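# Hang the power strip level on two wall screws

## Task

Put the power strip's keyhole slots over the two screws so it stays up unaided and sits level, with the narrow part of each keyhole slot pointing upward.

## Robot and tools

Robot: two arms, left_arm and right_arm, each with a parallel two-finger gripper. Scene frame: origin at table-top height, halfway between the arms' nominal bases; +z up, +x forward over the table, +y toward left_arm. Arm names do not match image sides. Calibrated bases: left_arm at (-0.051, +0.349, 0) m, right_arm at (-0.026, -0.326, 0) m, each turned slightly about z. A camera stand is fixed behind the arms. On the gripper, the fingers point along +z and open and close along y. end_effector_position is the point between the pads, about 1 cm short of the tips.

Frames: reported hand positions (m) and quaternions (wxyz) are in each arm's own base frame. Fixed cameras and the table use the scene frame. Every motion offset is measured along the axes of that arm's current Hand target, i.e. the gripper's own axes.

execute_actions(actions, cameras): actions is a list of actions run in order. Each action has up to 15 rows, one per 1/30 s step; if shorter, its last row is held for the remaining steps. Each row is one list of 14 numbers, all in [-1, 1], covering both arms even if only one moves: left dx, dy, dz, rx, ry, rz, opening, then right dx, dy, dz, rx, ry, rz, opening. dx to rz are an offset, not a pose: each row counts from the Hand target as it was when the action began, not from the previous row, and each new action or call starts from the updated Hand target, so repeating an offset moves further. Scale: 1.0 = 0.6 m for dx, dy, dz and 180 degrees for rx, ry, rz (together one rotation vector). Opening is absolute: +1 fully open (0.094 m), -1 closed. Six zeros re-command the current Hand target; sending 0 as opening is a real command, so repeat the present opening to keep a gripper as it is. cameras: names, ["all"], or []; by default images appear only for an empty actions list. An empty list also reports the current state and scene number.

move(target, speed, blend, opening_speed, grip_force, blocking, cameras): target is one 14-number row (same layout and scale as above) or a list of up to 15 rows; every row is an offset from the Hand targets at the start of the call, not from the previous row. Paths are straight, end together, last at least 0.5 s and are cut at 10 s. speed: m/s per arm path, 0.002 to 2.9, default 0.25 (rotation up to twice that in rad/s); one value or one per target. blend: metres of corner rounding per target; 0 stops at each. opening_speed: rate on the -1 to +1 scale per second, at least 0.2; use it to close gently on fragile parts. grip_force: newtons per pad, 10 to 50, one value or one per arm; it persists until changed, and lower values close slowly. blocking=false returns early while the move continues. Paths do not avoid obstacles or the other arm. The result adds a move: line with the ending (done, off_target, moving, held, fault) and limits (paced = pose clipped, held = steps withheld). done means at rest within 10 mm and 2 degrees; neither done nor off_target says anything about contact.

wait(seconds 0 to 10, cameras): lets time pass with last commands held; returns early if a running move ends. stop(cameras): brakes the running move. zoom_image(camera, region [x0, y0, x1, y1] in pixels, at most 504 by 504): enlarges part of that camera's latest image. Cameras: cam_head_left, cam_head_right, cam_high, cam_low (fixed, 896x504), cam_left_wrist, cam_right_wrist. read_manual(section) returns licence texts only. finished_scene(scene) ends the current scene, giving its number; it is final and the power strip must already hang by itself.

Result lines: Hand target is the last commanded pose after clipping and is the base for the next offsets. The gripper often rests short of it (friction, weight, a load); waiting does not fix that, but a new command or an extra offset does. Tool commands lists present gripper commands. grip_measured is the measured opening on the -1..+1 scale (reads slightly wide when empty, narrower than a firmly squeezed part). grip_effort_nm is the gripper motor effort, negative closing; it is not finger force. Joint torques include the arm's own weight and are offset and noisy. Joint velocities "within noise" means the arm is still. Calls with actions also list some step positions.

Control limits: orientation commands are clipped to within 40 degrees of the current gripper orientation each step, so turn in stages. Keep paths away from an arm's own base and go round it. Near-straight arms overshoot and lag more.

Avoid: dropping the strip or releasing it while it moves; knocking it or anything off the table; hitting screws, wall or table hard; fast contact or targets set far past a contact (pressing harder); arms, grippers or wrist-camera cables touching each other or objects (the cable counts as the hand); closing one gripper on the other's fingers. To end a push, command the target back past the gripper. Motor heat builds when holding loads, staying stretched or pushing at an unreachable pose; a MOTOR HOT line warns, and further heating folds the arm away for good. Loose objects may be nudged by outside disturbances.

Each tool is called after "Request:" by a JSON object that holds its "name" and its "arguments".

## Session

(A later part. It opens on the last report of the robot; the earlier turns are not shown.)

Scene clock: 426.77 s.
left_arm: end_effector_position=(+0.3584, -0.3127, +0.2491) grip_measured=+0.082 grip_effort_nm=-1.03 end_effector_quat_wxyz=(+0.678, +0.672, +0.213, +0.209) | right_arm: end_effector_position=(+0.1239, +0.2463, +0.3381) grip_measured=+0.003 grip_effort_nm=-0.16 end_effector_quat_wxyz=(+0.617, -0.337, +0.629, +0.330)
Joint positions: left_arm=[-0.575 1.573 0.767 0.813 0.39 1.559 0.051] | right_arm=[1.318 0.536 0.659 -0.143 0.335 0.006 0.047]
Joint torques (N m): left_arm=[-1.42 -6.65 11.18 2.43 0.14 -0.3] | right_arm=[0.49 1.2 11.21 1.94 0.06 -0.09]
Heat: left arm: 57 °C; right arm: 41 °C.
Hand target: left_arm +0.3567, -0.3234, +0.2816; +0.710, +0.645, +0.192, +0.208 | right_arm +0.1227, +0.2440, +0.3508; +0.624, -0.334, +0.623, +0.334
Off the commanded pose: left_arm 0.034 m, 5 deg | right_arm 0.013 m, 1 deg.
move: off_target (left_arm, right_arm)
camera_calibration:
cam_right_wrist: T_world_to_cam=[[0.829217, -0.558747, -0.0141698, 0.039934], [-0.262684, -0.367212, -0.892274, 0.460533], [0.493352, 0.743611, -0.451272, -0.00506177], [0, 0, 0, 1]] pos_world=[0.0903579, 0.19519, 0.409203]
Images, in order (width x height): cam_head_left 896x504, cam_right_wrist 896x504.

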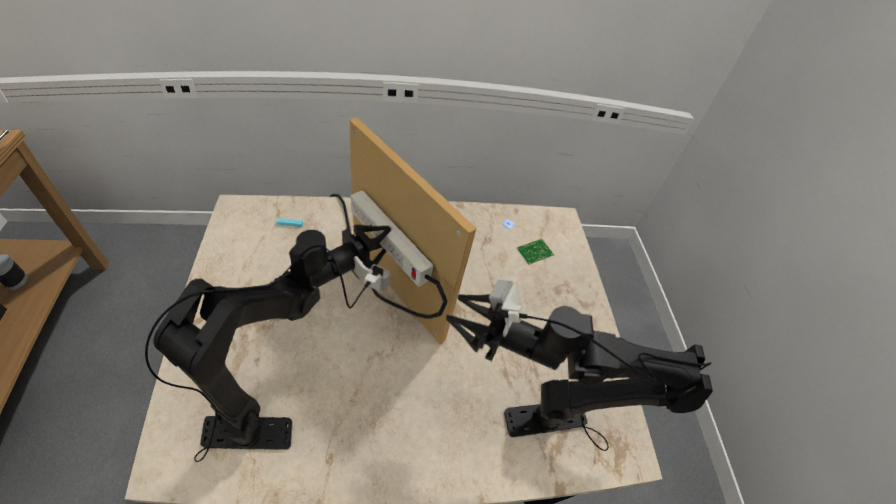

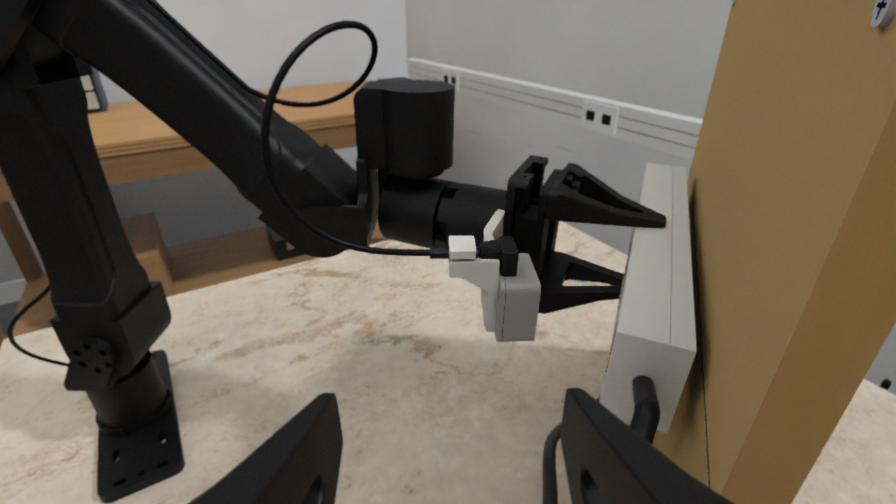

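Request:
{"name": "move", "arguments": {"target": [0.01,0.008,0.004,0,0,0,0,0,0,0,0,0,0,0], "speed": 0.04}}

Request:
{"name": "move", "arguments": {"target": [0,0.01,0,0,0,0,0,0,0,0,0,0,0,0], "speed": 0.04}}

Request:
{"name": "move", "arguments": {"target": [0,0.01,0,0,0,0,0,0,0,0,0,0,0,0], "speed": 0.04}}

Scene clock: 430.87 s.
left_arm: end_effector_position=(+0.3601, -0.3141, +0.2528) grip_measured=+0.082 grip_effort_nm=-1.03 end_effector_quat_wxyz=(+0.678, +0.673, +0.211, +0.207) | right_arm: end_effector_position=(+0.1239, +0.2463, +0.3381) grip_measured=+0.003 grip_effort_nm=-0.16 end_effector_quat_wxyz=(+0.617, -0.337, +0.629, +0.330)
Joint positions: left_arm=[-0.572 1.574 0.787 0.793 0.399 1.561 0.051] | right_arm=[1.318 0.536 0.659 -0.143 0.335 0.006 0.047]
Joint torques (N m): left_arm=[-0.21 -6.38 11.86 2.41 0.21 -0.32] | right_arm=[0.42 1.17 11.14 1.96 0.09 -0.11]
Heat: left arm: 57 °C; right arm: 41 °C.
Hand target: left_arm +0.3629, -0.3217, +0.2866; +0.710, +0.645, +0.192, +0.208 | right_arm +0.1227, +0.2440, +0.3508; +0.624, -0.334, +0.623, +0.334
Off the commanded pose: left_arm 0.035 m, 5 deg | right_arm 0.013 m, 1 deg.
move: off_target (left_arm, right_arm)

Scene clock: 431.60 s.
left_arm: end_effector_position=(+0.3612, -0.3138, +0.2521) grip_measured=+0.082 grip_effort_nm=-1.03 end_effector_quat_wxyz=(+0.676, +0.675, +0.212, +0.204) | right_arm: end_effector_position=(+0.1239, +0.2463, +0.3381) grip_measured=+0.003 grip_effort_nm=-0.17 end_effector_quat_wxyz=(+0.617, -0.337, +0.629, +0.330)
Joint positions: left_arm=[-0.568 1.574 0.793 0.778 0.405 1.561 0.051] | right_arm=[1.318 0.536 0.659 -0.143 0.335 0.006 0.047]
Joint torques (N m): left_arm=[-0.49 -7.68 12.31 2.3 0.16 -0.32] | right_arm=[0.47 1.18 11.06 1.94 0.07 -0.08]
Heat: left arm: 58 °C; right arm: 41 °C.
Hand target: left_arm +0.3626, -0.3212, +0.2926; +0.710, +0.645, +0.192, +0.208 | right_arm +0.1227, +0.2440, +0.3508; +0.624, -0.334, +0.623, +0.334
Off the commanded pose: left_arm 0.041 m, 6 deg | right_arm 0.013 m, 1 deg.
move: off_target (left_arm, right_arm)

Scene clock: 432.47 s.
left_arm: end_effector_position=(+0.3615, -0.3137, +0.2519) grip_measured=+0.082 grip_effort_nm=-1.02 end_effector_quat_wxyz=(+0.672, +0.680, +0.214, +0.202) | right_arm: end_effector_position=(+0.1239, +0.2463, +0.3381) grip_measured=+0.003 grip_effort_nm=-0.16 end_effector_quat_wxyz=(+0.617, -0.337, +0.629, +0.330)
Joint positions: left_arm=[-0.567 1.569 0.802 0.751 0.407 1.565 0.051] | right_arm=[1.318 0.536 0.659 -0.143 0.335 0.006 0.047]
Joint torques (N m): left_arm=[-0.5 -8.5 12.59 2.33 0.16 -0.36] | right_arm=[0.34 1.14 11.06 1.98 0.05 -0.09]
Heat: left arm: 57 °C; right arm: 41 °C.
Hand target: left_arm +0.3623, -0.3207, +0.2984; +0.710, +0.645, +0.192, +0.208 | right_arm +0.1227, +0.2440, +0.3508; +0.624, -0.334, +0.623, +0.334
Off the commanded pose: left_arm 0.047 m, 6 deg | right_arm 0.013 m, 1 deg.
move: off_target (left_arm, right_arm)

Request:
{"name": "move", "arguments": {"target": [[0,-0.02,-0.065,0,0,0,0,0,0,0,0,0,0,0],[0,-0.02,-0.065,0,0,0,0,-0.045,-0.033,0.189,0,0.167,0,0]], "speed": 0.15, "cameras": ["all"]}}

Request:
{"name": "zoom_image", "arguments": {"camera": "cam_right_wrist", "region": [392, 0, 896, 504]}}

Request:
{"name": "zoom_image", "arguments": {"camera": "cam_head_left", "region": [330, 170, 440, 290]}}

Scene clock: 446.43 s.
left_arm: end_effector_position=(+0.3515, -0.2893, +0.2500) grip_measured=+0.082 grip_effort_nm=-1.03 end_effector_quat_wxyz=(+0.675, +0.675, +0.214, +0.207) | right_arm: end_effector_position=(+0.2007, +0.3270, +0.3663) grip_measured=+0.003 grip_effort_nm=-0.16 end_effector_quat_wxyz=(+0.434, -0.413, +0.767, +0.230)
Joint positions: left_arm=[-0.518 1.495 0.709 0.783 0.448 1.562 0.051] | right_arm=[1.043 1.299 1.569 -0.814 0.054 0.025 0.047]
Joint torques (N m): left_arm=[-0.03 -9.24 7.35 2.6 0.29 -0.38] | right_arm=[-0.49 -3.86 11.17 1.81 -0.05 0]
Heat: left arm: 57 °C; right arm: 41 °C.
Hand target: left_arm +0.3418, -0.2891, +0.2828; +0.710, +0.645, +0.191, +0.208 | right_arm +0.2021, +0.3273, +0.3781; +0.441, -0.409, +0.763, +0.236
Off the commanded pose: left_arm 0.034 m, 6 deg | right_arm 0.012 m, 1 deg.
move: off_target (left_arm, right_arm)
camera_calibration:
cam_left_wrist: T_world_to_cam=[[0.00149584, -0.0327517, -0.999462, 0.239957], [0.504955, 0.862707, -0.0275145, 0.116816], [0.863144, -0.504643, 0.0178286, -0.366683], [0, 0, 0, 1]] pos_world=[0.257155, -0.277963, 0.249579]
cam_right_wrist: T_world_to_cam=[[0.826502, -0.562924, -0.00346457, 0.0196621], [-0.472982, -0.691082, -0.546529, 0.55691], [0.30526, 0.453346, -0.837433, 0.183949], [0, 0, 0, 1]] pos_world=[0.191005, 0.312546, 0.45848]

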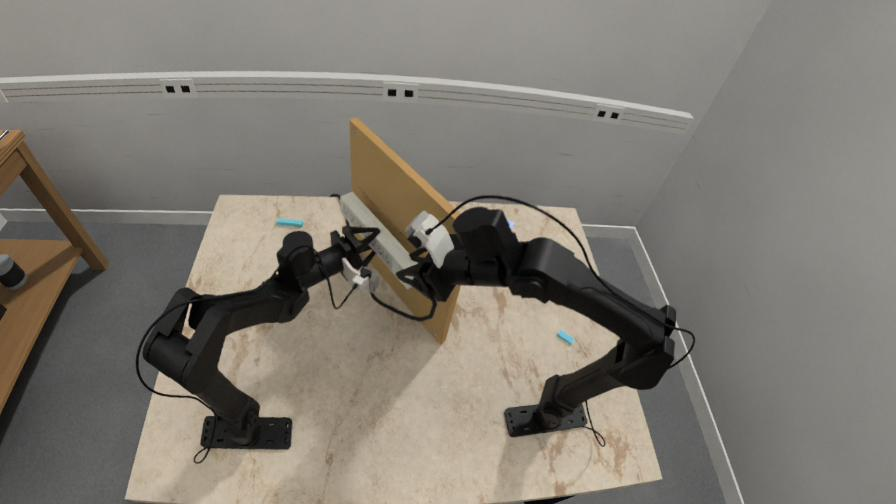

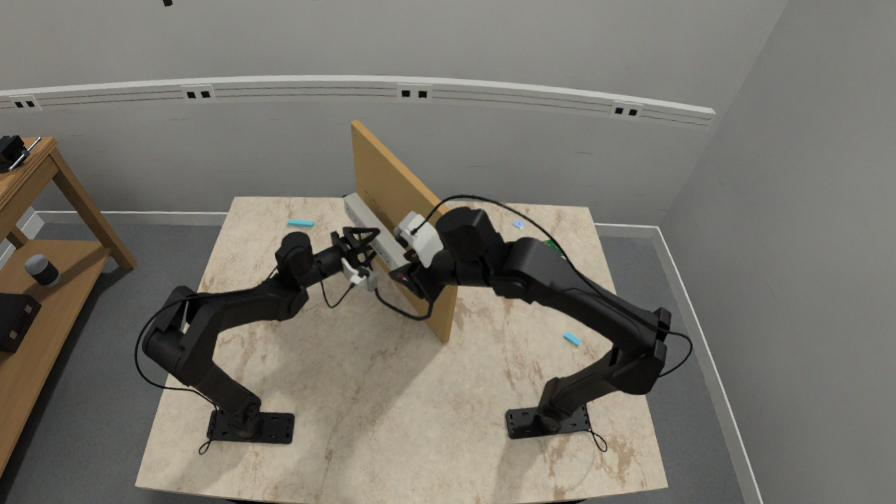

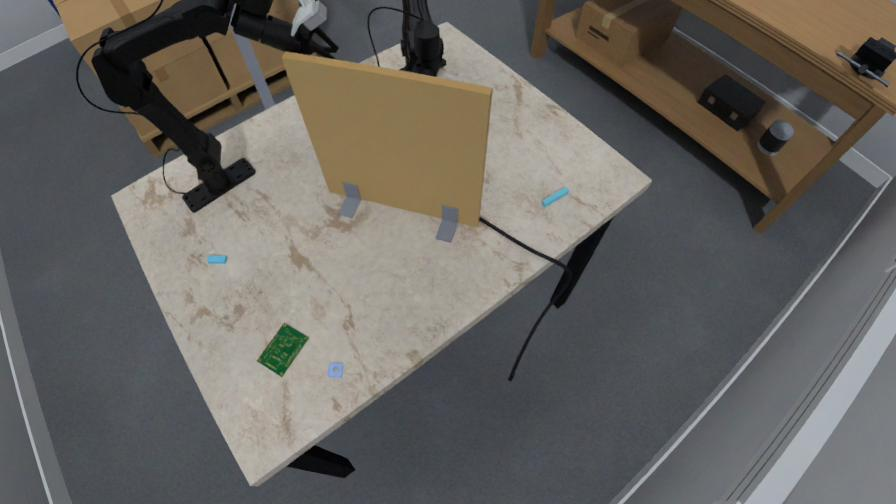

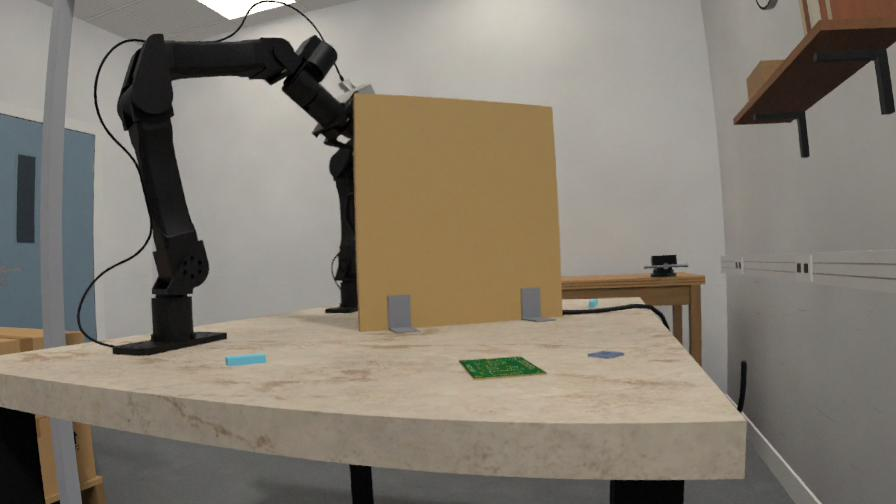

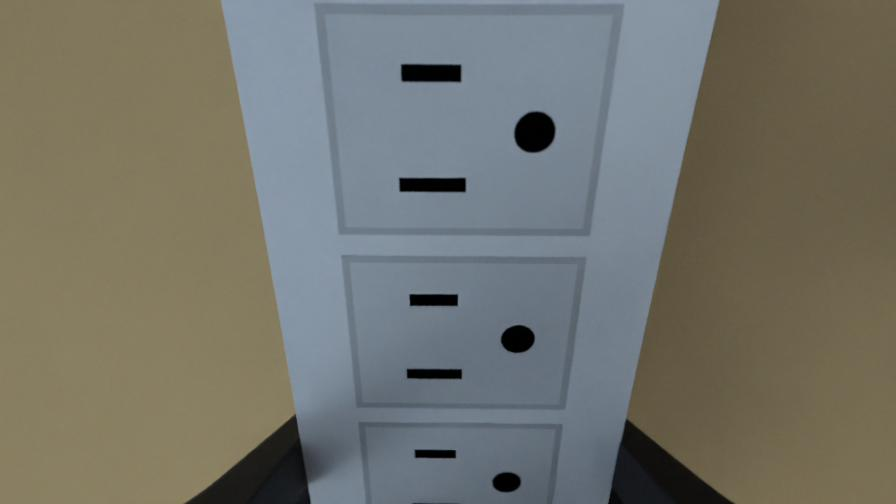

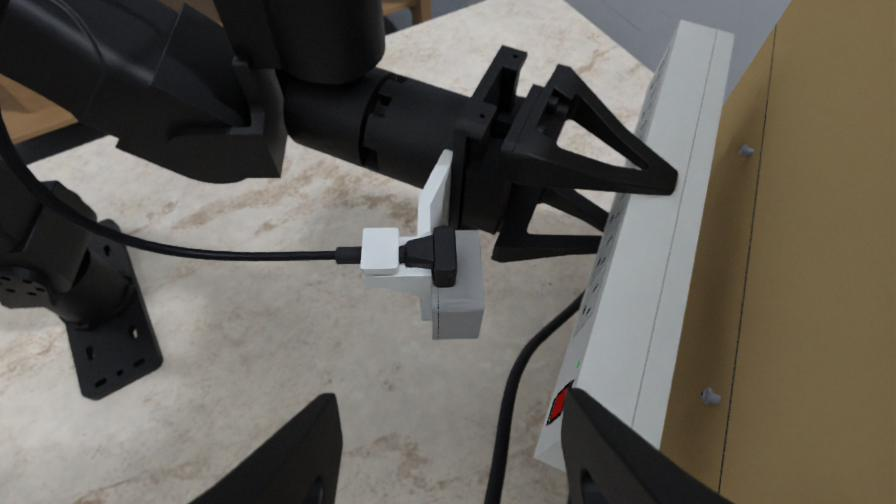

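Scaled by 1.000.

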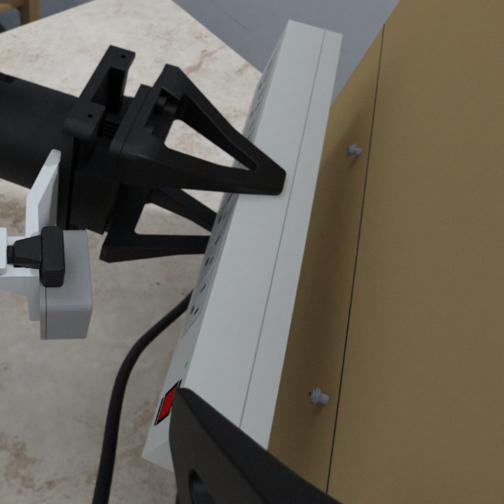

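Scaled by 4.200 from the camera's 896x504 image, which has a finer 1280x720 frame.

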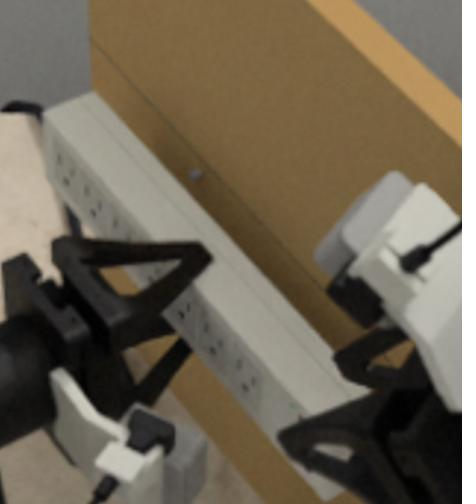

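Request:
{"name": "zoom_image", "arguments": {"camera": "cam_right_wrist", "region": [640, 370, 740, 470]}}

Request:
{"name": "zoom_image", "arguments": {"camera": "cam_right_wrist", "region": [680, 10, 780, 170]}}

Scaled by 5.040 from the camera's 896x504 image, which has a finer 1280x720 frame.

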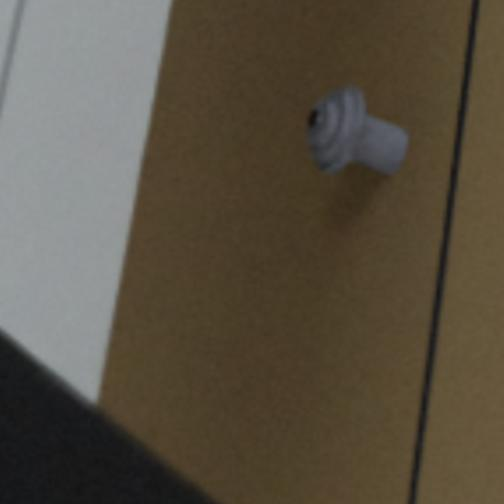

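Scaled by 3.150 from the camera's 896x504 image, which has a finer 1280x720 frame.

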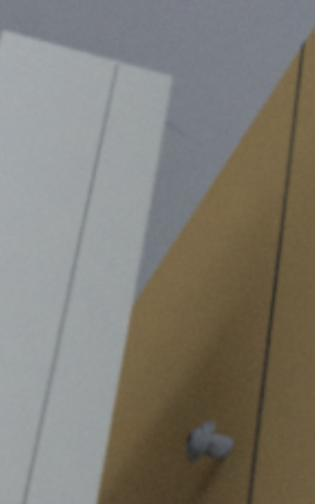

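Request:
{"name": "move", "arguments": {"target": [0,0,0,0,0,0,0,0,0,0,0,0,0,-0.9], "cameras": ["cam_right_wrist"]}}

Request:
{"name": "zoom_image", "arguments": {"camera": "cam_right_wrist", "region": [610, 384, 730, 504]}}

Request:
{"name": "zoom_image", "arguments": {"camera": "cam_right_wrist", "region": [660, 10, 780, 170]}}

Scene clock: 457.97 s.
left_arm: end_effector_position=(+0.3515, -0.2893, +0.2500) grip_measured=+0.082 grip_effort_nm=-1.03 end_effector_quat_wxyz=(+0.675, +0.675, +0.214, +0.207) | right_arm: end_effector_position=(+0.2006, +0.3270, +0.3662) grip_measured=-0.897 grip_effort_nm=-0.17 end_effector_quat_wxyz=(+0.434, -0.413, +0.767, +0.230)
Joint positions: left_arm=[-0.518 1.495 0.709 0.783 0.448 1.562 0.051] | right_arm=[1.043 1.299 1.569 -0.814 0.053 0.025 0.005]
Joint torques (N m): left_arm=[-0.03 -9.22 7.35 2.6 0.28 -0.37] | right_arm=[-0.31 -3.93 11.07 1.79 -0.03 0.03]
Heat: left arm: 60 °C; right arm: 43 °C.
Hand target: left_arm +0.3418, -0.2891, +0.2828; +0.710, +0.645, +0.191, +0.208 | right_arm +0.2020, +0.3273, +0.3781; +0.441, -0.409, +0.763, +0.236
Off the commanded pose: left_arm 0.034 m, 6 deg | right_arm 0.012 m, 1 deg.
move: off_target (left_arm, right_arm)
camera_calibration:
cam_right_wrist: T_world_to_cam=[[0.82669, -0.562646, -0.00367047, 0.0196337], [-0.472969, -0.691365, -0.546182, 0.556781], [0.304769, 0.453259, -0.837658, 0.184089], [0, 0, 0, 1]] pos_world=[0.191004, 0.312546, 0.45838]
Images, in order (width x height): cam_right_wrist 896x504.

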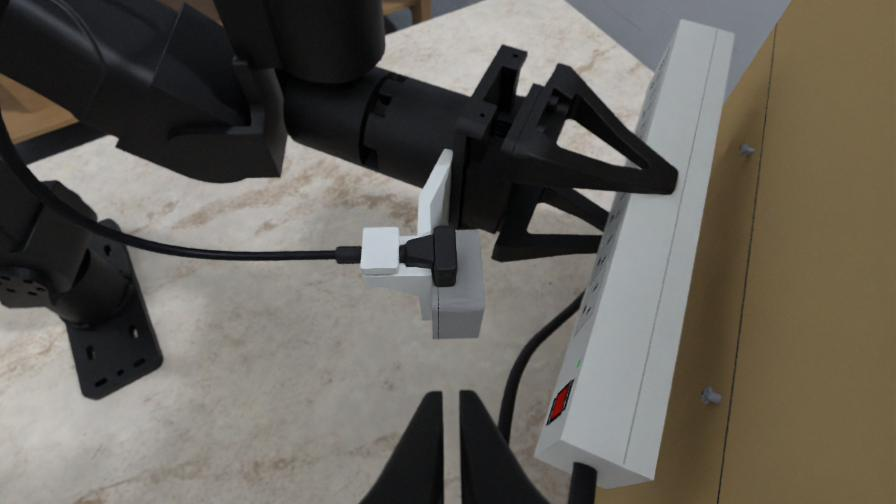

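Scaled by 4.200 from the camera's 896x504 image, which has a finer 1280x720 frame.

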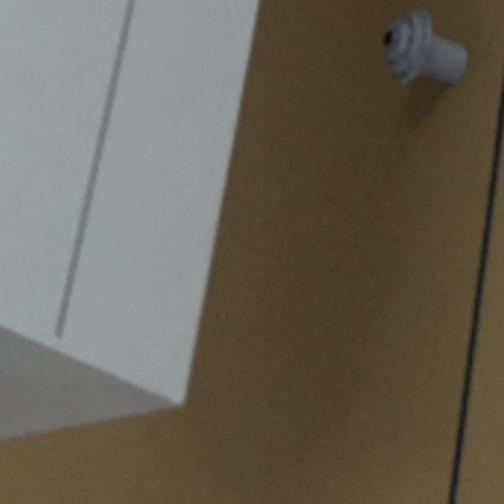

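Scaled by 3.150 from the camera's 896x504 image, which has a finer 1280x720 frame.

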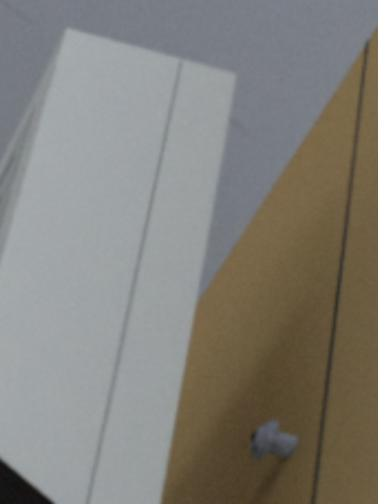

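Request:
{"name": "move", "arguments": {"target": [-0.002,-0.018,0.02,0,0,0,0,0,0,0,0,0,0,-0.9], "speed": 0.04}}

Scene clock: 464.23 s.
left_arm: end_effector_position=(+0.3532, -0.2936, +0.2489) grip_measured=+0.082 grip_effort_nm=-1.03 end_effector_quat_wxyz=(+0.680, +0.670, +0.210, +0.211) | right_arm: end_effector_position=(+0.2006, +0.3270, +0.3662) grip_measured=-0.897 grip_effort_nm=-0.16 end_effector_quat_wxyz=(+0.434, -0.413, +0.767, +0.230)
Joint positions: left_arm=[-0.529 1.523 0.709 0.829 0.437 1.562 0.051] | right_arm=[1.043 1.299 1.569 -0.814 0.053 0.025 0.005]
Joint torques (N m): left_arm=[-1.31 -6.37 8.44 2.6 0.15 -0.36] | right_arm=[-0.5 -3.84 11.11 1.79 -0.05 0.03]
Heat: left arm: 61 °C; right arm: 43 °C.
Hand target: left_arm +0.3478, -0.3007, +0.2732; +0.710, +0.645, +0.192, +0.208 | right_arm +0.2020, +0.3273, +0.3781; +0.441, -0.409, +0.763, +0.236
Off the commanded pose: left_arm 0.026 m, 5 deg | right_arm 0.012 m, 1 deg.
move: off_target (left_arm, right_arm)

Request:
{"name": "move", "arguments": {"target": [0,-0.014,0.016,0,0,0,0,0,0,0,0,0,0,-0.9], "speed": 0.04, "cameras": ["cam_right_wrist"]}}

Request:
{"name": "zoom_image", "arguments": {"camera": "cam_right_wrist", "region": [610, 384, 730, 504]}}

Request:
{"name": "zoom_image", "arguments": {"camera": "cam_right_wrist", "region": [660, 10, 780, 170]}}

Scene clock: 469.10 s.
left_arm: end_effector_position=(+0.3561, -0.3006, +0.2356) grip_measured=+0.082 grip_effort_nm=-1.03 end_effector_quat_wxyz=(+0.677, +0.674, +0.213, +0.208) | right_arm: end_effector_position=(+0.2006, +0.3270, +0.3662) grip_measured=-0.897 grip_effort_nm=-0.17 end_effector_quat_wxyz=(+0.434, -0.413, +0.767, +0.230)
Joint positions: left_arm=[-0.544 1.574 0.709 0.866 0.423 1.562 0.051] | right_arm=[1.043 1.299 1.569 -0.814 0.053 0.025 0.005]
Joint torques (N m): left_arm=[-1.35 -6.52 9.59 2.61 0.14 -0.35] | right_arm=[-0.34 -4.03 11.23 1.78 -0.02 0.02]
Heat: left arm: 62 °C; right arm: 44 °C.
Hand target: left_arm +0.3534, -0.3095, +0.2657; +0.710, +0.645, +0.192, +0.208 | right_arm +0.2020, +0.3273, +0.3781; +0.441, -0.409, +0.763, +0.236
Off the commanded pose: left_arm 0.031 m, 6 deg | right_arm 0.012 m, 1 deg.
move: off_target (left_arm, right_arm)
camera_calibration:
cam_right_wrist: T_world_to_cam=[[0.82669, -0.562646, -0.00367047, 0.0196337], [-0.472969, -0.691365, -0.546182, 0.556781], [0.304769, 0.453259, -0.837658, 0.184089], [0, 0, 0, 1]] pos_world=[0.191004, 0.312546, 0.45838]
Images, in order (width x height): cam_right_wrist 896x504.

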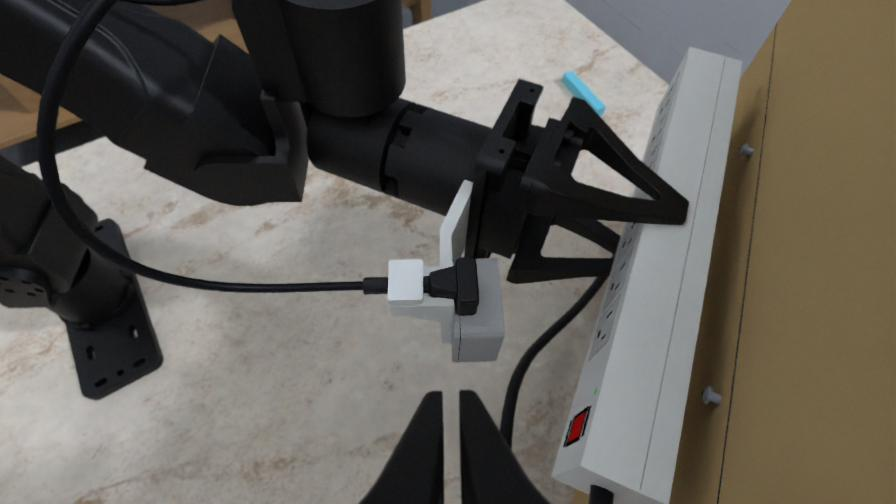

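Scaled by 4.200 from the camera's 896x504 image, which has a finer 1280x720 frame.

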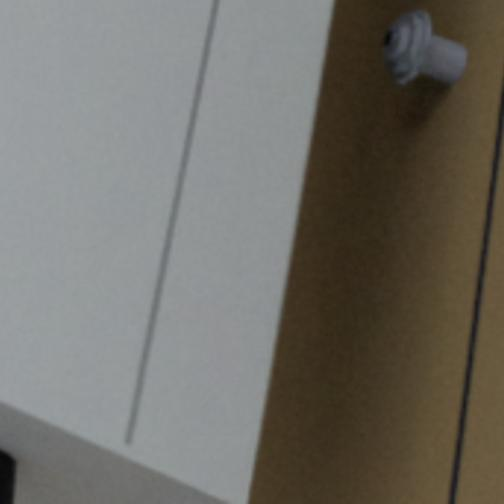

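Scaled by 3.150 from the camera's 896x504 image, which has a finer 1280x720 frame.

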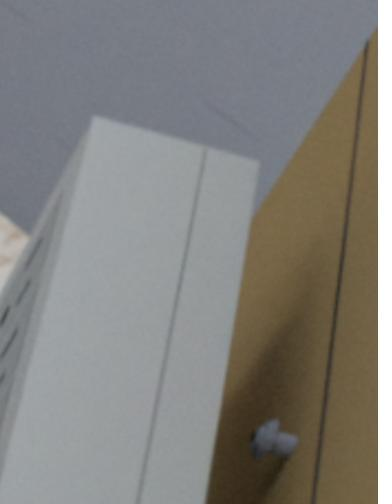

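Request:
{"name": "move", "arguments": {"target": [0,0.016,0.006,0,0,0,0,0,0,0,0,0,0,-0.9], "speed": 0.04}}

Scene clock: 474.97 s.
left_arm: end_effector_position=(+0.3577, -0.3026, +0.2386) grip_measured=+0.082 grip_effort_nm=-1.03 end_effector_quat_wxyz=(+0.676, +0.674, +0.213, +0.208) | right_arm: end_effector_position=(+0.2006, +0.3270, +0.3662) grip_measured=-0.897 grip_effort_nm=-0.17 end_effector_quat_wxyz=(+0.434, -0.413, +0.767, +0.230)
Joint positions: left_arm=[-0.547 1.574 0.726 0.848 0.42 1.562 0.051] | right_arm=[1.043 1.299 1.569 -0.814 0.053 0.025 0.005]
Joint torques (N m): left_arm=[-1.36 -7.88 10.81 2.36 0.14 -0.36] | right_arm=[-0.34 -3.78 11.22 1.79 -0.08 0.02]
Heat: left arm: 61 °C; right arm: 44 °C.
Hand target: left_arm +0.3549, -0.3116, +0.2756; +0.710, +0.645, +0.191, +0.208 | right_arm +0.2020, +0.3273, +0.3781; +0.441, -0.409, +0.763, +0.236
Off the commanded pose: left_arm 0.038 m, 6 deg | right_arm 0.012 m, 1 deg.
move: off_target (left_arm, right_arm)

Request:
{"name": "move", "arguments": {"target": [0,0.008,0.01,0,0,0,0,0,0,0,0,0,0,-0.9], "speed": 0.04}}

Request:
{"name": "move", "arguments": {"target": [0,0.002,0.008,0,0,0,0,0,0,0,0,0,0,-0.9], "speed": 0.04, "cameras": ["cam_right_wrist"]}}

Request:
{"name": "zoom_image", "arguments": {"camera": "cam_right_wrist", "region": [660, 30, 780, 190]}}

Request:
{"name": "zoom_image", "arguments": {"camera": "cam_right_wrist", "region": [640, 384, 760, 504]}}

Scene clock: 482.30 s.
left_arm: end_effector_position=(+0.3604, -0.3067, +0.2462) grip_measured=+0.082 grip_effort_nm=-1.03 end_effector_quat_wxyz=(+0.677, +0.673, +0.212, +0.209) | right_arm: end_effector_position=(+0.2006, +0.3270, +0.3662) grip_measured=-0.897 grip_effort_nm=-0.17 end_effector_quat_wxyz=(+0.434, -0.413, +0.767, +0.230)
Joint positions: left_arm=[-0.554 1.574 0.757 0.821 0.412 1.562 0.051] | right_arm=[1.043 1.299 1.569 -0.814 0.053 0.025 0.005]
Joint torques (N m): left_arm=[-1.37 -7.38 10.97 2.38 0.15 -0.35] | right_arm=[-0.35 -3.93 11.07 1.81 -0.04 0.02]
Heat: left arm: 61 °C; right arm: 44 °C.
Hand target: left_arm +0.3579, -0.3162, +0.2809; +0.710, +0.645, +0.192, +0.208 | right_arm +0.2020, +0.3273, +0.3781; +0.441, -0.409, +0.763, +0.236
Off the commanded pose: left_arm 0.036 m, 6 deg | right_arm 0.012 m, 1 deg.
move: off_target (left_arm, right_arm)

Scene clock: 483.20 s.
left_arm: end_effector_position=(+0.3620, -0.3101, +0.2512) grip_measured=+0.082 grip_effort_nm=-1.03 end_effector_quat_wxyz=(+0.679, +0.671, +0.211, +0.210) | right_arm: end_effector_position=(+0.2006, +0.3270, +0.3662) grip_measured=-0.897 grip_effort_nm=-0.17 end_effector_quat_wxyz=(+0.434, -0.413, +0.767, +0.230)
Joint positions: left_arm=[-0.56 1.577 0.777 0.811 0.406 1.562 0.051] | right_arm=[1.043 1.299 1.569 -0.814 0.053 0.025 0.005]
Joint torques (N m): left_arm=[-1.39 -6.72 11.07 2.4 0.15 -0.34] | right_arm=[-0.34 -3.89 11.21 1.8 0 0.01]
Heat: left arm: 61 °C; right arm: 44 °C.
Hand target: left_arm +0.3604, -0.3202, +0.2828; +0.710, +0.645, +0.191, +0.208 | right_arm +0.2020, +0.3273, +0.3781; +0.441, -0.409, +0.763, +0.236
Off the commanded pose: left_arm 0.033 m, 5 deg | right_arm 0.012 m, 1 deg.
move: off_target (left_arm, right_arm)
camera_calibration:
cam_right_wrist: T_world_to_cam=[[0.82669, -0.562646, -0.00367047, 0.0196337], [-0.472969, -0.691365, -0.546182, 0.556781], [0.304769, 0.453259, -0.837658, 0.184089], [0, 0, 0, 1]] pos_world=[0.191004, 0.312546, 0.45838]
Images, in order (width x height): cam_right_wrist 896x504.

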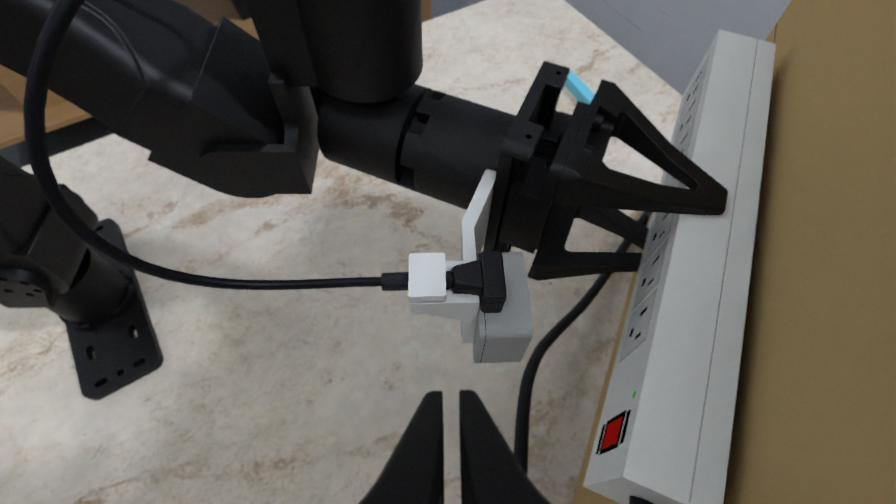

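Scaled by 3.150 from the camera's 896x504 image, which has a finer 1280x720 frame.

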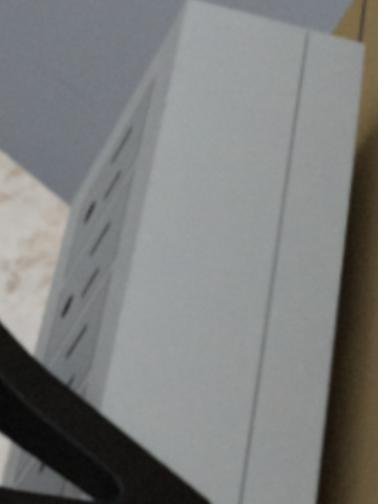

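Scaled by 4.200 from the camera's 896x504 image, which has a finer 1280x720 frame.

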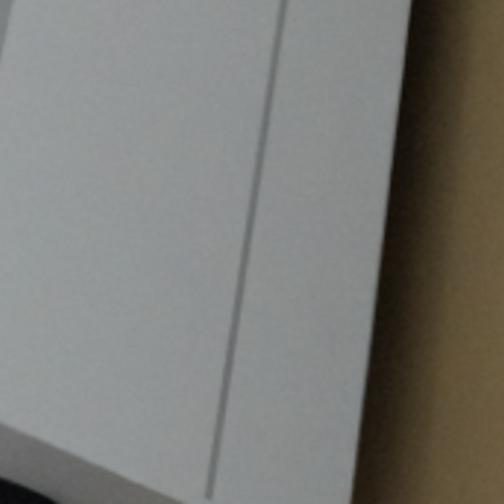

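Request:
{"name": "move", "arguments": {"target": [0,-0.014,-0.012,0,0,0,0.0,0,0,0,0,0,0,-0.9], "speed": 0.05, "cameras": ["cam_right_wrist"]}}

Scene clock: 502.43 s.
left_arm: end_effector_position=(+0.3620, -0.3100, +0.2543) grip_measured=+0.082 grip_effort_nm=-1.03 end_effector_quat_wxyz=(+0.682, +0.668, +0.208, +0.213) | right_arm: end_effector_position=(+0.2006, +0.3270, +0.3662) grip_measured=-0.897 grip_effort_nm=-0.17 end_effector_quat_wxyz=(+0.434, -0.413, +0.767, +0.230)
Joint positions: left_arm=[-0.56 1.577 0.777 0.824 0.406 1.562 0.051] | right_arm=[1.043 1.299 1.569 -0.814 0.053 0.025 0.005]
Joint torques (N m): left_arm=[-0.65 -6.56 7.73 2.63 0.21 -0.33] | right_arm=[-0.36 -3.84 11.15 1.78 -0.05 0.02]
Heat: left arm: 63 °C; right arm: 45 °C.
Hand target: left_arm +0.3569, -0.3149, +0.2737; +0.710, +0.645, +0.191, +0.208 | right_arm +0.2020, +0.3273, +0.3781; +0.441, -0.409, +0.763, +0.236
Off the commanded pose: left_arm 0.021 m, 5 deg | right_arm 0.012 m, 1 deg.
move: off_target (left_arm, right_arm)
camera_calibration:
cam_right_wrist: T_world_to_cam=[[0.82669, -0.562646, -0.00367047, 0.0196337], [-0.472969, -0.691365, -0.546182, 0.556781], [0.304769, 0.453259, -0.837658, 0.184089], [0, 0, 0, 1]] pos_world=[0.191004, 0.312546, 0.45838]
Images, in order (width x height): cam_right_wrist 896x504.

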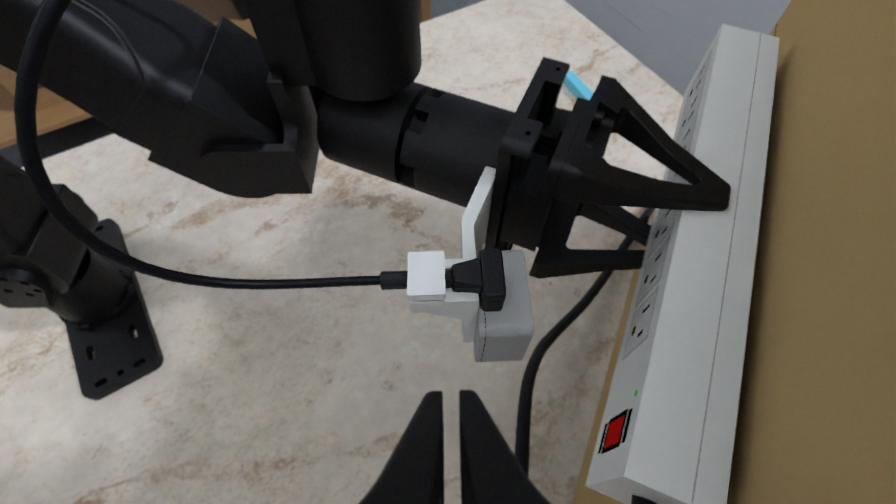

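Request:
{"name": "move", "arguments": {"target": [[0.0,-0.025,-0.035,0,0,0.008,0.0,0,0,0,0,0,0,-0.9],[0.0,-0.025,-0.012,0,0,0.008,0.0,0,0,0,0,0,0,-0.9]], "speed": 0.06, "cameras": ["cam_right_wrist"]}}

Scene clock: 506.87 s.
left_arm: end_effector_position=(+0.3539, -0.3000, +0.2239) grip_measured=+0.082 grip_effort_nm=-1.03 end_effector_quat_wxyz=(+0.674, +0.677, +0.208, +0.211) | right_arm: end_effector_position=(+0.2006, +0.3270, +0.3662) grip_measured=-0.897 grip_effort_nm=-0.17 end_effector_quat_wxyz=(+0.434, -0.413, +0.767, +0.230)
Joint positions: left_arm=[-0.545 1.596 0.679 0.913 0.423 1.578 0.051] | right_arm=[1.043 1.299 1.569 -0.814 0.053 0.025 0.005]
Joint torques (N m): left_arm=[-1.29 -6.61 10.54 2.54 0.13 -0.27] | right_arm=[-0.4 -3.82 11.26 1.78 0.01 0.01]
Heat: left arm: 63 °C; right arm: 45 °C.
Hand target: left_arm +0.3537, -0.3101, +0.2578; +0.707, +0.647, +0.184, +0.217 | right_arm +0.2020, +0.3273, +0.3781; +0.441, -0.409, +0.763, +0.236
Off the commanded pose: left_arm 0.036 m, 6 deg | right_arm 0.012 m, 1 deg.
move: off_target (left_arm, right_arm)
camera_calibration:
cam_right_wrist: T_world_to_cam=[[0.82669, -0.562646, -0.00367047, 0.0196337], [-0.472969, -0.691365, -0.546182, 0.556781], [0.304769, 0.453259, -0.837658, 0.184089], [0, 0, 0, 1]] pos_world=[0.191004, 0.312546, 0.45838]
Images, in order (width x height): cam_right_wrist 896x504.

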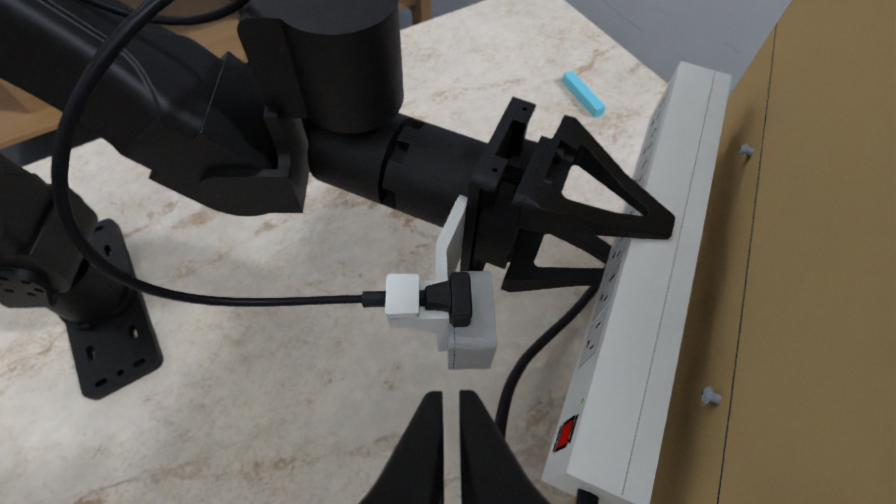

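Request:
{"name": "move", "arguments": {"target": [0.0,0.05,0.0,0,0,-0.01,0.0,0,0,0,0,0,0,-0.9], "speed": 0.06}}

Request:
{"name": "move", "arguments": {"target": [0.0,0.0,0.0,0,0,0,0.0,0,0,0,0,0,0,-0.9], "cameras": ["cam_right_wrist"]}}

Scene clock: 512.50 s.
left_arm: end_effector_position=(+0.3568, -0.3017, +0.2449) grip_measured=+0.082 grip_effort_nm=-1.03 end_effector_quat_wxyz=(+0.673, +0.677, +0.217, +0.203) | right_arm: end_effector_position=(+0.2006, +0.3270, +0.3662) grip_measured=-0.897 grip_effort_nm=-0.17 end_effector_quat_wxyz=(+0.434, -0.413, +0.767, +0.230)
Joint positions: left_arm=[-0.545 1.546 0.742 0.791 0.423 1.557 0.051] | right_arm=[1.043 1.299 1.569 -0.814 0.053 0.025 0.005]
Joint torques (N m): left_arm=[-1.07 -9.21 10.62 2.39 0.17 -0.37] | right_arm=[-0.42 -4.01 11.26 1.82 -0.05 0.04]
Heat: left arm: 63 °C; right arm: 45 °C.
Hand target: left_arm +0.3516, -0.3080, +0.2877; +0.711, +0.644, +0.194, +0.206 | right_arm +0.2020, +0.3273, +0.3781; +0.441, -0.409, +0.763, +0.236
Off the commanded pose: left_arm 0.044 m, 6 deg | right_arm 0.012 m, 1 deg.
move: off_target (left_arm, right_arm)

Scene clock: 513.00 s.
left_arm: end_effector_position=(+0.3568, -0.3017, +0.2448) grip_measured=+0.082 grip_effort_nm=-1.03 end_effector_quat_wxyz=(+0.673, +0.677, +0.218, +0.202) | right_arm: end_effector_position=(+0.2006, +0.3270, +0.3662) grip_measured=-0.897 grip_effort_nm=-0.17 end_effector_quat_wxyz=(+0.434, -0.413, +0.767, +0.230)
Joint positions: left_arm=[-0.545 1.546 0.742 0.791 0.423 1.557 0.051] | right_arm=[1.043 1.299 1.569 -0.814 0.053 0.025 0.005]
Joint torques (N m): left_arm=[-1.06 -9.22 10.59 2.38 0.17 -0.37] | right_arm=[-0.51 -3.77 11.22 1.79 -0.05 0]
Heat: left arm: 63 °C; right arm: 45 °C.
Hand target: left_arm +0.3516, -0.3080, +0.2877; +0.711, +0.644, +0.194, +0.206 | right_arm +0.2020, +0.3273, +0.3781; +0.441, -0.409, +0.763, +0.236
Off the commanded pose: left_arm 0.044 m, 6 deg | right_arm 0.012 m, 1 deg.
move: off_target (left_arm, right_arm)
camera_calibration:
cam_right_wrist: T_world_to_cam=[[0.82669, -0.562646, -0.00367047, 0.0196337], [-0.472969, -0.691365, -0.546182, 0.556781], [0.304769, 0.453259, -0.837658, 0.184089], [0, 0, 0, 1]] pos_world=[0.191004, 0.312546, 0.45838]
Images, in order (width x height): cam_right_wrist 896x504.

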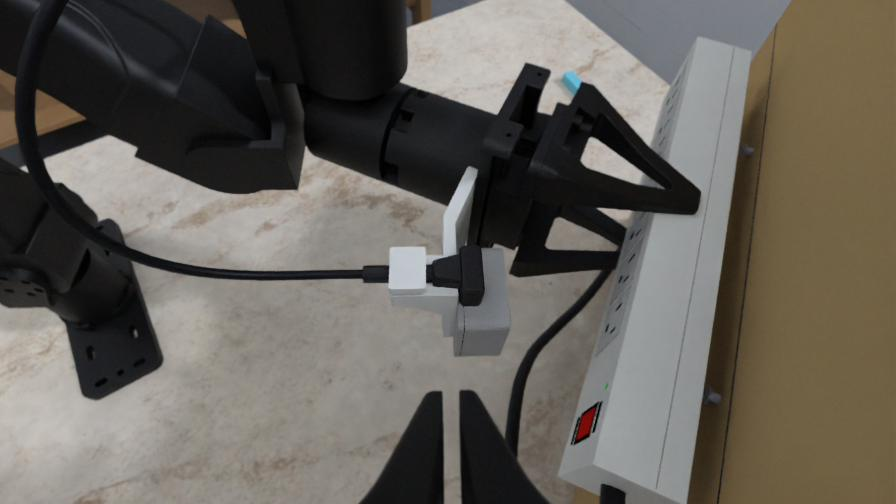

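Request:
{"name": "move", "arguments": {"target": [-0.002,-0.004,0.022,-0.005,0,0.007,0.0,0,0,0,0,0,0,-0.9], "speed": 0.04}}

Request:
{"name": "move", "arguments": {"target": [0.0,0,0.014,0,0,0,0.0,0,0,0,0,0,0,-0.9], "speed": 0.04, "cameras": ["cam_right_wrist"]}}

Scene clock: 517.63 s.
left_arm: end_effector_position=(+0.3592, -0.3094, +0.2488) grip_measured=+0.082 grip_effort_nm=-1.03 end_effector_quat_wxyz=(+0.676, +0.674, +0.212, +0.209) | right_arm: end_effector_position=(+0.2006, +0.3270, +0.3662) grip_measured=-0.897 grip_effort_nm=-0.17 end_effector_quat_wxyz=(+0.434, -0.413, +0.767, +0.230)
Joint positions: left_arm=[-0.564 1.567 0.766 0.804 0.401 1.565 0.051] | right_arm=[1.043 1.299 1.569 -0.814 0.053 0.025 0.005]
Joint torques (N m): left_arm=[-1.37 -6.67 11.14 2.64 0.15 -0.27] | right_arm=[-0.42 -3.9 11.25 1.8 -0.02 0]
Heat: left arm: 63 °C; right arm: 45 °C.
Hand target: left_arm +0.3579, -0.3199, +0.2867; +0.713, +0.641, +0.185, +0.215 | right_arm +0.2020, +0.3273, +0.3781; +0.441, -0.409, +0.763, +0.236
Off the commanded pose: left_arm 0.039 m, 7 deg | right_arm 0.012 m, 1 deg.
move: off_target (left_arm, right_arm)

Scene clock: 518.33 s.
left_arm: end_effector_position=(+0.3614, -0.3134, +0.2501) grip_measured=+0.082 grip_effort_nm=-1.03 end_effector_quat_wxyz=(+0.677, +0.673, +0.211, +0.210) | right_arm: end_effector_position=(+0.2006, +0.3270, +0.3662) grip_measured=-0.897 grip_effort_nm=-0.16 end_effector_quat_wxyz=(+0.434, -0.413, +0.767, +0.230)
Joint positions: left_arm=[-0.57 1.581 0.783 0.804 0.397 1.567 0.051] | right_arm=[1.043 1.299 1.569 -0.814 0.053 0.025 0.005]
Joint torques (N m): left_arm=[-1.8 -5.97 12.21 2.6 0.09 -0.29] | right_arm=[-0.47 -3.85 11.22 1.77 -0.05 0]
Heat: left arm: 63 °C; right arm: 45 °C.
Hand target: left_arm +0.3624, -0.3269, +0.2877; +0.714, +0.641, +0.185, +0.215 | right_arm +0.2020, +0.3273, +0.3781; +0.441, -0.409, +0.763, +0.236
Off the commanded pose: left_arm 0.040 m, 6 deg | right_arm 0.012 m, 1 deg.
move: off_target (left_arm, right_arm)
camera_calibration:
cam_right_wrist: T_world_to_cam=[[0.82669, -0.562646, -0.00367047, 0.0196337], [-0.472969, -0.691365, -0.546182, 0.556781], [0.304769, 0.453259, -0.837658, 0.184089], [0, 0, 0, 1]] pos_world=[0.191004, 0.312546, 0.45838]
Images, in order (width x height): cam_right_wrist 896x504.

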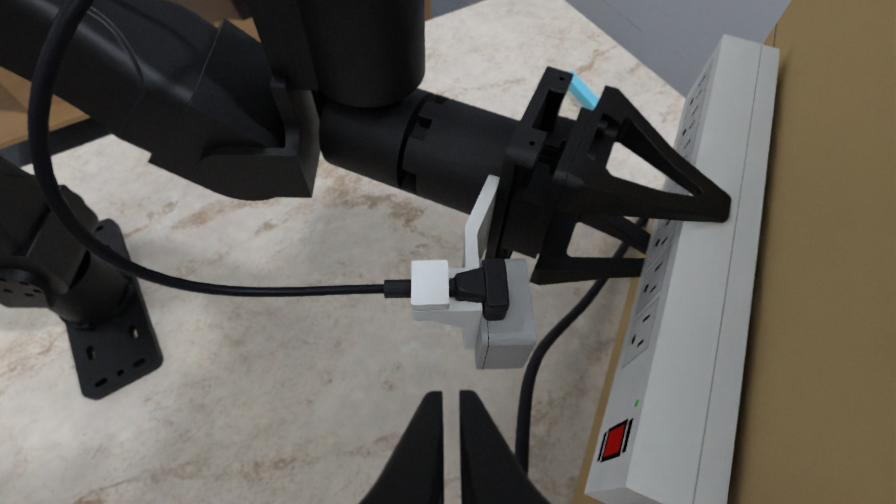

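Request:
{"name": "move", "arguments": {"target": [0.004,-0.02,-0.004,0,0,0,0.0,0,0,0,0,0,0,-0.9], "speed": 0.03}}

Request:
{"name": "move", "arguments": {"target": [0.0,-0.012,0.004,0,0,0,0.0,0,0,0,0,0,0,-0.9], "speed": 0.03}}

Request:
{"name": "move", "arguments": {"target": [0.0,-0.01,0.01,0,0,0,0.0,0,0,0,0,0,0,-0.9], "speed": 0.03, "cameras": ["cam_right_wrist"]}}

Scene clock: 522.67 s.
left_arm: end_effector_position=(+0.3619, -0.3138, +0.2502) grip_measured=+0.082 grip_effort_nm=-1.03 end_effector_quat_wxyz=(+0.681, +0.672, +0.204, +0.208) | right_arm: end_effector_position=(+0.2006, +0.3270, +0.3662) grip_measured=-0.897 grip_effort_nm=-0.17 end_effector_quat_wxyz=(+0.434, -0.413, +0.767, +0.230)
Joint positions: left_arm=[-0.563 1.593 0.783 0.826 0.416 1.565 0.051] | right_arm=[1.043 1.299 1.569 -0.814 0.053 0.025 0.005]
Joint torques (N m): left_arm=[-1.69 -4.53 10.21 2.87 -0.04 -0.28] | right_arm=[-0.43 -3.9 11.23 1.8 -0.01 0.05]
Heat: left arm: 63 °C; right arm: 45 °C.
Hand target: left_arm +0.3639, -0.3247, +0.2754; +0.714, +0.641, +0.185, +0.215 | right_arm +0.2020, +0.3273, +0.3781; +0.441, -0.409, +0.763, +0.236
Off the commanded pose: left_arm 0.028 m, 6 deg | right_arm 0.012 m, 1 deg.
move: off_target (left_arm, right_arm)

Scene clock: 523.60 s.
left_arm: end_effector_position=(+0.3619, -0.3136, +0.2492) grip_measured=+0.082 grip_effort_nm=-1.03 end_effector_quat_wxyz=(+0.690, +0.663, +0.200, +0.210) | right_arm: end_effector_position=(+0.2006, +0.3270, +0.3662) grip_measured=-0.897 grip_effort_nm=-0.17 end_effector_quat_wxyz=(+0.434, -0.413, +0.767, +0.230)
Joint positions: left_arm=[-0.562 1.612 0.768 0.887 0.42 1.555 0.051] | right_arm=[1.043 1.299 1.569 -0.814 0.053 0.025 0.005]
Joint torques (N m): left_arm=[-2.26 -3.78 11.1 2.57 -0.13 -0.19] | right_arm=[-0.43 -3.89 11.23 1.82 -0.05 0.03]
Heat: left arm: 63 °C; right arm: 45 °C.
Hand target: left_arm +0.3658, -0.3273, +0.2686; +0.714, +0.641, +0.185, +0.215 | right_arm +0.2020, +0.3273, +0.3781; +0.441, -0.409, +0.763, +0.236
Off the commanded pose: left_arm 0.024 m, 4 deg | right_arm 0.012 m, 1 deg.
move: off_target (left_arm, right_arm)

Scene clock: 524.53 s.
left_arm: end_effector_position=(+0.3620, -0.3138, +0.2484) grip_measured=+0.082 grip_effort_nm=-1.03 end_effector_quat_wxyz=(+0.697, +0.657, +0.196, +0.210) | right_arm: end_effector_position=(+0.2006, +0.3270, +0.3662) grip_measured=-0.897 grip_effort_nm=-0.17 end_effector_quat_wxyz=(+0.434, -0.413, +0.767, +0.230)
Joint positions: left_arm=[-0.559 1.631 0.759 0.938 0.429 1.547 0.051] | right_arm=[1.043 1.299 1.569 -0.814 0.053 0.025 0.005]
Joint torques (N m): left_arm=[-3.33 -2.65 12.75 2.3 -0.31 -0.12] | right_arm=[-0.38 -3.95 11.21 1.8 -0.04 -0.01]
Heat: left arm: 63 °C; right arm: 45 °C.
Hand target: left_arm +0.3695, -0.3328, +0.2632; +0.713, +0.641, +0.185, +0.215 | right_arm +0.2020, +0.3273, +0.3781; +0.441, -0.409, +0.763, +0.236
Off the commanded pose: left_arm 0.025 m, 3 deg | right_arm 0.012 m, 1 deg.
move: off_target (left_arm, right_arm)
camera_calibration:
cam_right_wrist: T_world_to_cam=[[0.82669, -0.562646, -0.00367047, 0.0196337], [-0.472969, -0.691365, -0.546182, 0.556781], [0.304769, 0.453259, -0.837658, 0.184089], [0, 0, 0, 1]] pos_world=[0.191004, 0.312546, 0.45838]
Images, in order (width x height): cam_right_wrist 896x504.

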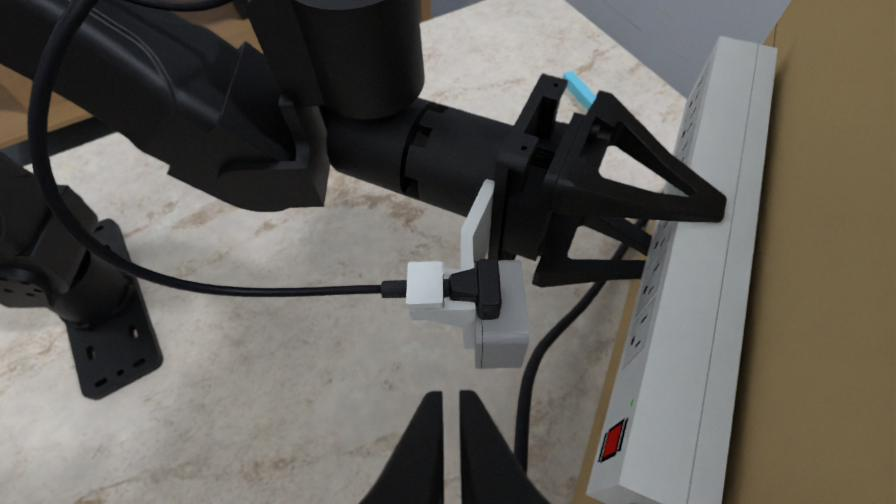

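Request:
{"name": "move", "arguments": {"target": [0.0,0.0,-0.05,0,0,0.0,0.0,0,0,0,0,0,0,-0.9], "speed": 0.06}}

Request:
{"name": "move", "arguments": {"target": [0.0,0.02,0.0,0,0,0.0,0.0,0,0,0,0,0,0,-0.9], "speed": 0.06}}

Scene clock: 528.43 s.
left_arm: end_effector_position=(+0.3603, -0.3080, +0.2325) grip_measured=+0.082 grip_effort_nm=-1.03 end_effector_quat_wxyz=(+0.685, +0.666, +0.205, +0.213) | right_arm: end_effector_position=(+0.2006, +0.3270, +0.3662) grip_measured=-0.897 grip_effort_nm=-0.17 end_effector_quat_wxyz=(+0.434, -0.413, +0.767, +0.230)
Joint positions: left_arm=[-0.555 1.631 0.719 0.944 0.416 1.561 0.051] | right_arm=[1.043 1.299 1.569 -0.814 0.053 0.025 0.005]
Joint torques (N m): left_arm=[0.06 -9.29 6.97 2.5 0.23 -0.27] | right_arm=[-0.35 -3.96 11.18 1.79 -0.02 0.05]
Heat: left arm: 63 °C; right arm: 45 °C.
Hand target: left_arm +0.3533, -0.3077, +0.2599; +0.713, +0.641, +0.185, +0.215 | right_arm +0.2020, +0.3273, +0.3781; +0.441, -0.409, +0.763, +0.236
Off the commanded pose: left_arm 0.028 m, 5 deg | right_arm 0.012 m, 1 deg.
move: off_target (left_arm, right_arm)

Scene clock: 529.47 s.
left_arm: end_effector_position=(+0.3575, -0.3064, +0.2359) grip_measured=+0.082 grip_effort_nm=-1.03 end_effector_quat_wxyz=(+0.682, +0.669, +0.207, +0.210) | right_arm: end_effector_position=(+0.2006, +0.3270, +0.3662) grip_measured=-0.897 grip_effort_nm=-0.17 end_effector_quat_wxyz=(+0.434, -0.413, +0.767, +0.230)
Joint positions: left_arm=[-0.555 1.601 0.719 0.902 0.416 1.562 0.051] | right_arm=[1.043 1.299 1.569 -0.814 0.053 0.025 0.005]
Joint torques (N m): left_arm=[0.24 -9.81 8.69 2.35 0.24 -0.27] | right_arm=[-0.32 -3.95 11.29 1.77 -0.05 0.03]
Heat: left arm: 63 °C; right arm: 45 °C.
Hand target: left_arm +0.3524, -0.3066, +0.2719; +0.713, +0.641, +0.185, +0.215 | right_arm +0.2020, +0.3273, +0.3781; +0.441, -0.409, +0.763, +0.236
Off the commanded pose: left_arm 0.036 m, 6 deg | right_arm 0.012 m, 1 deg.
move: off_target (left_arm, right_arm)


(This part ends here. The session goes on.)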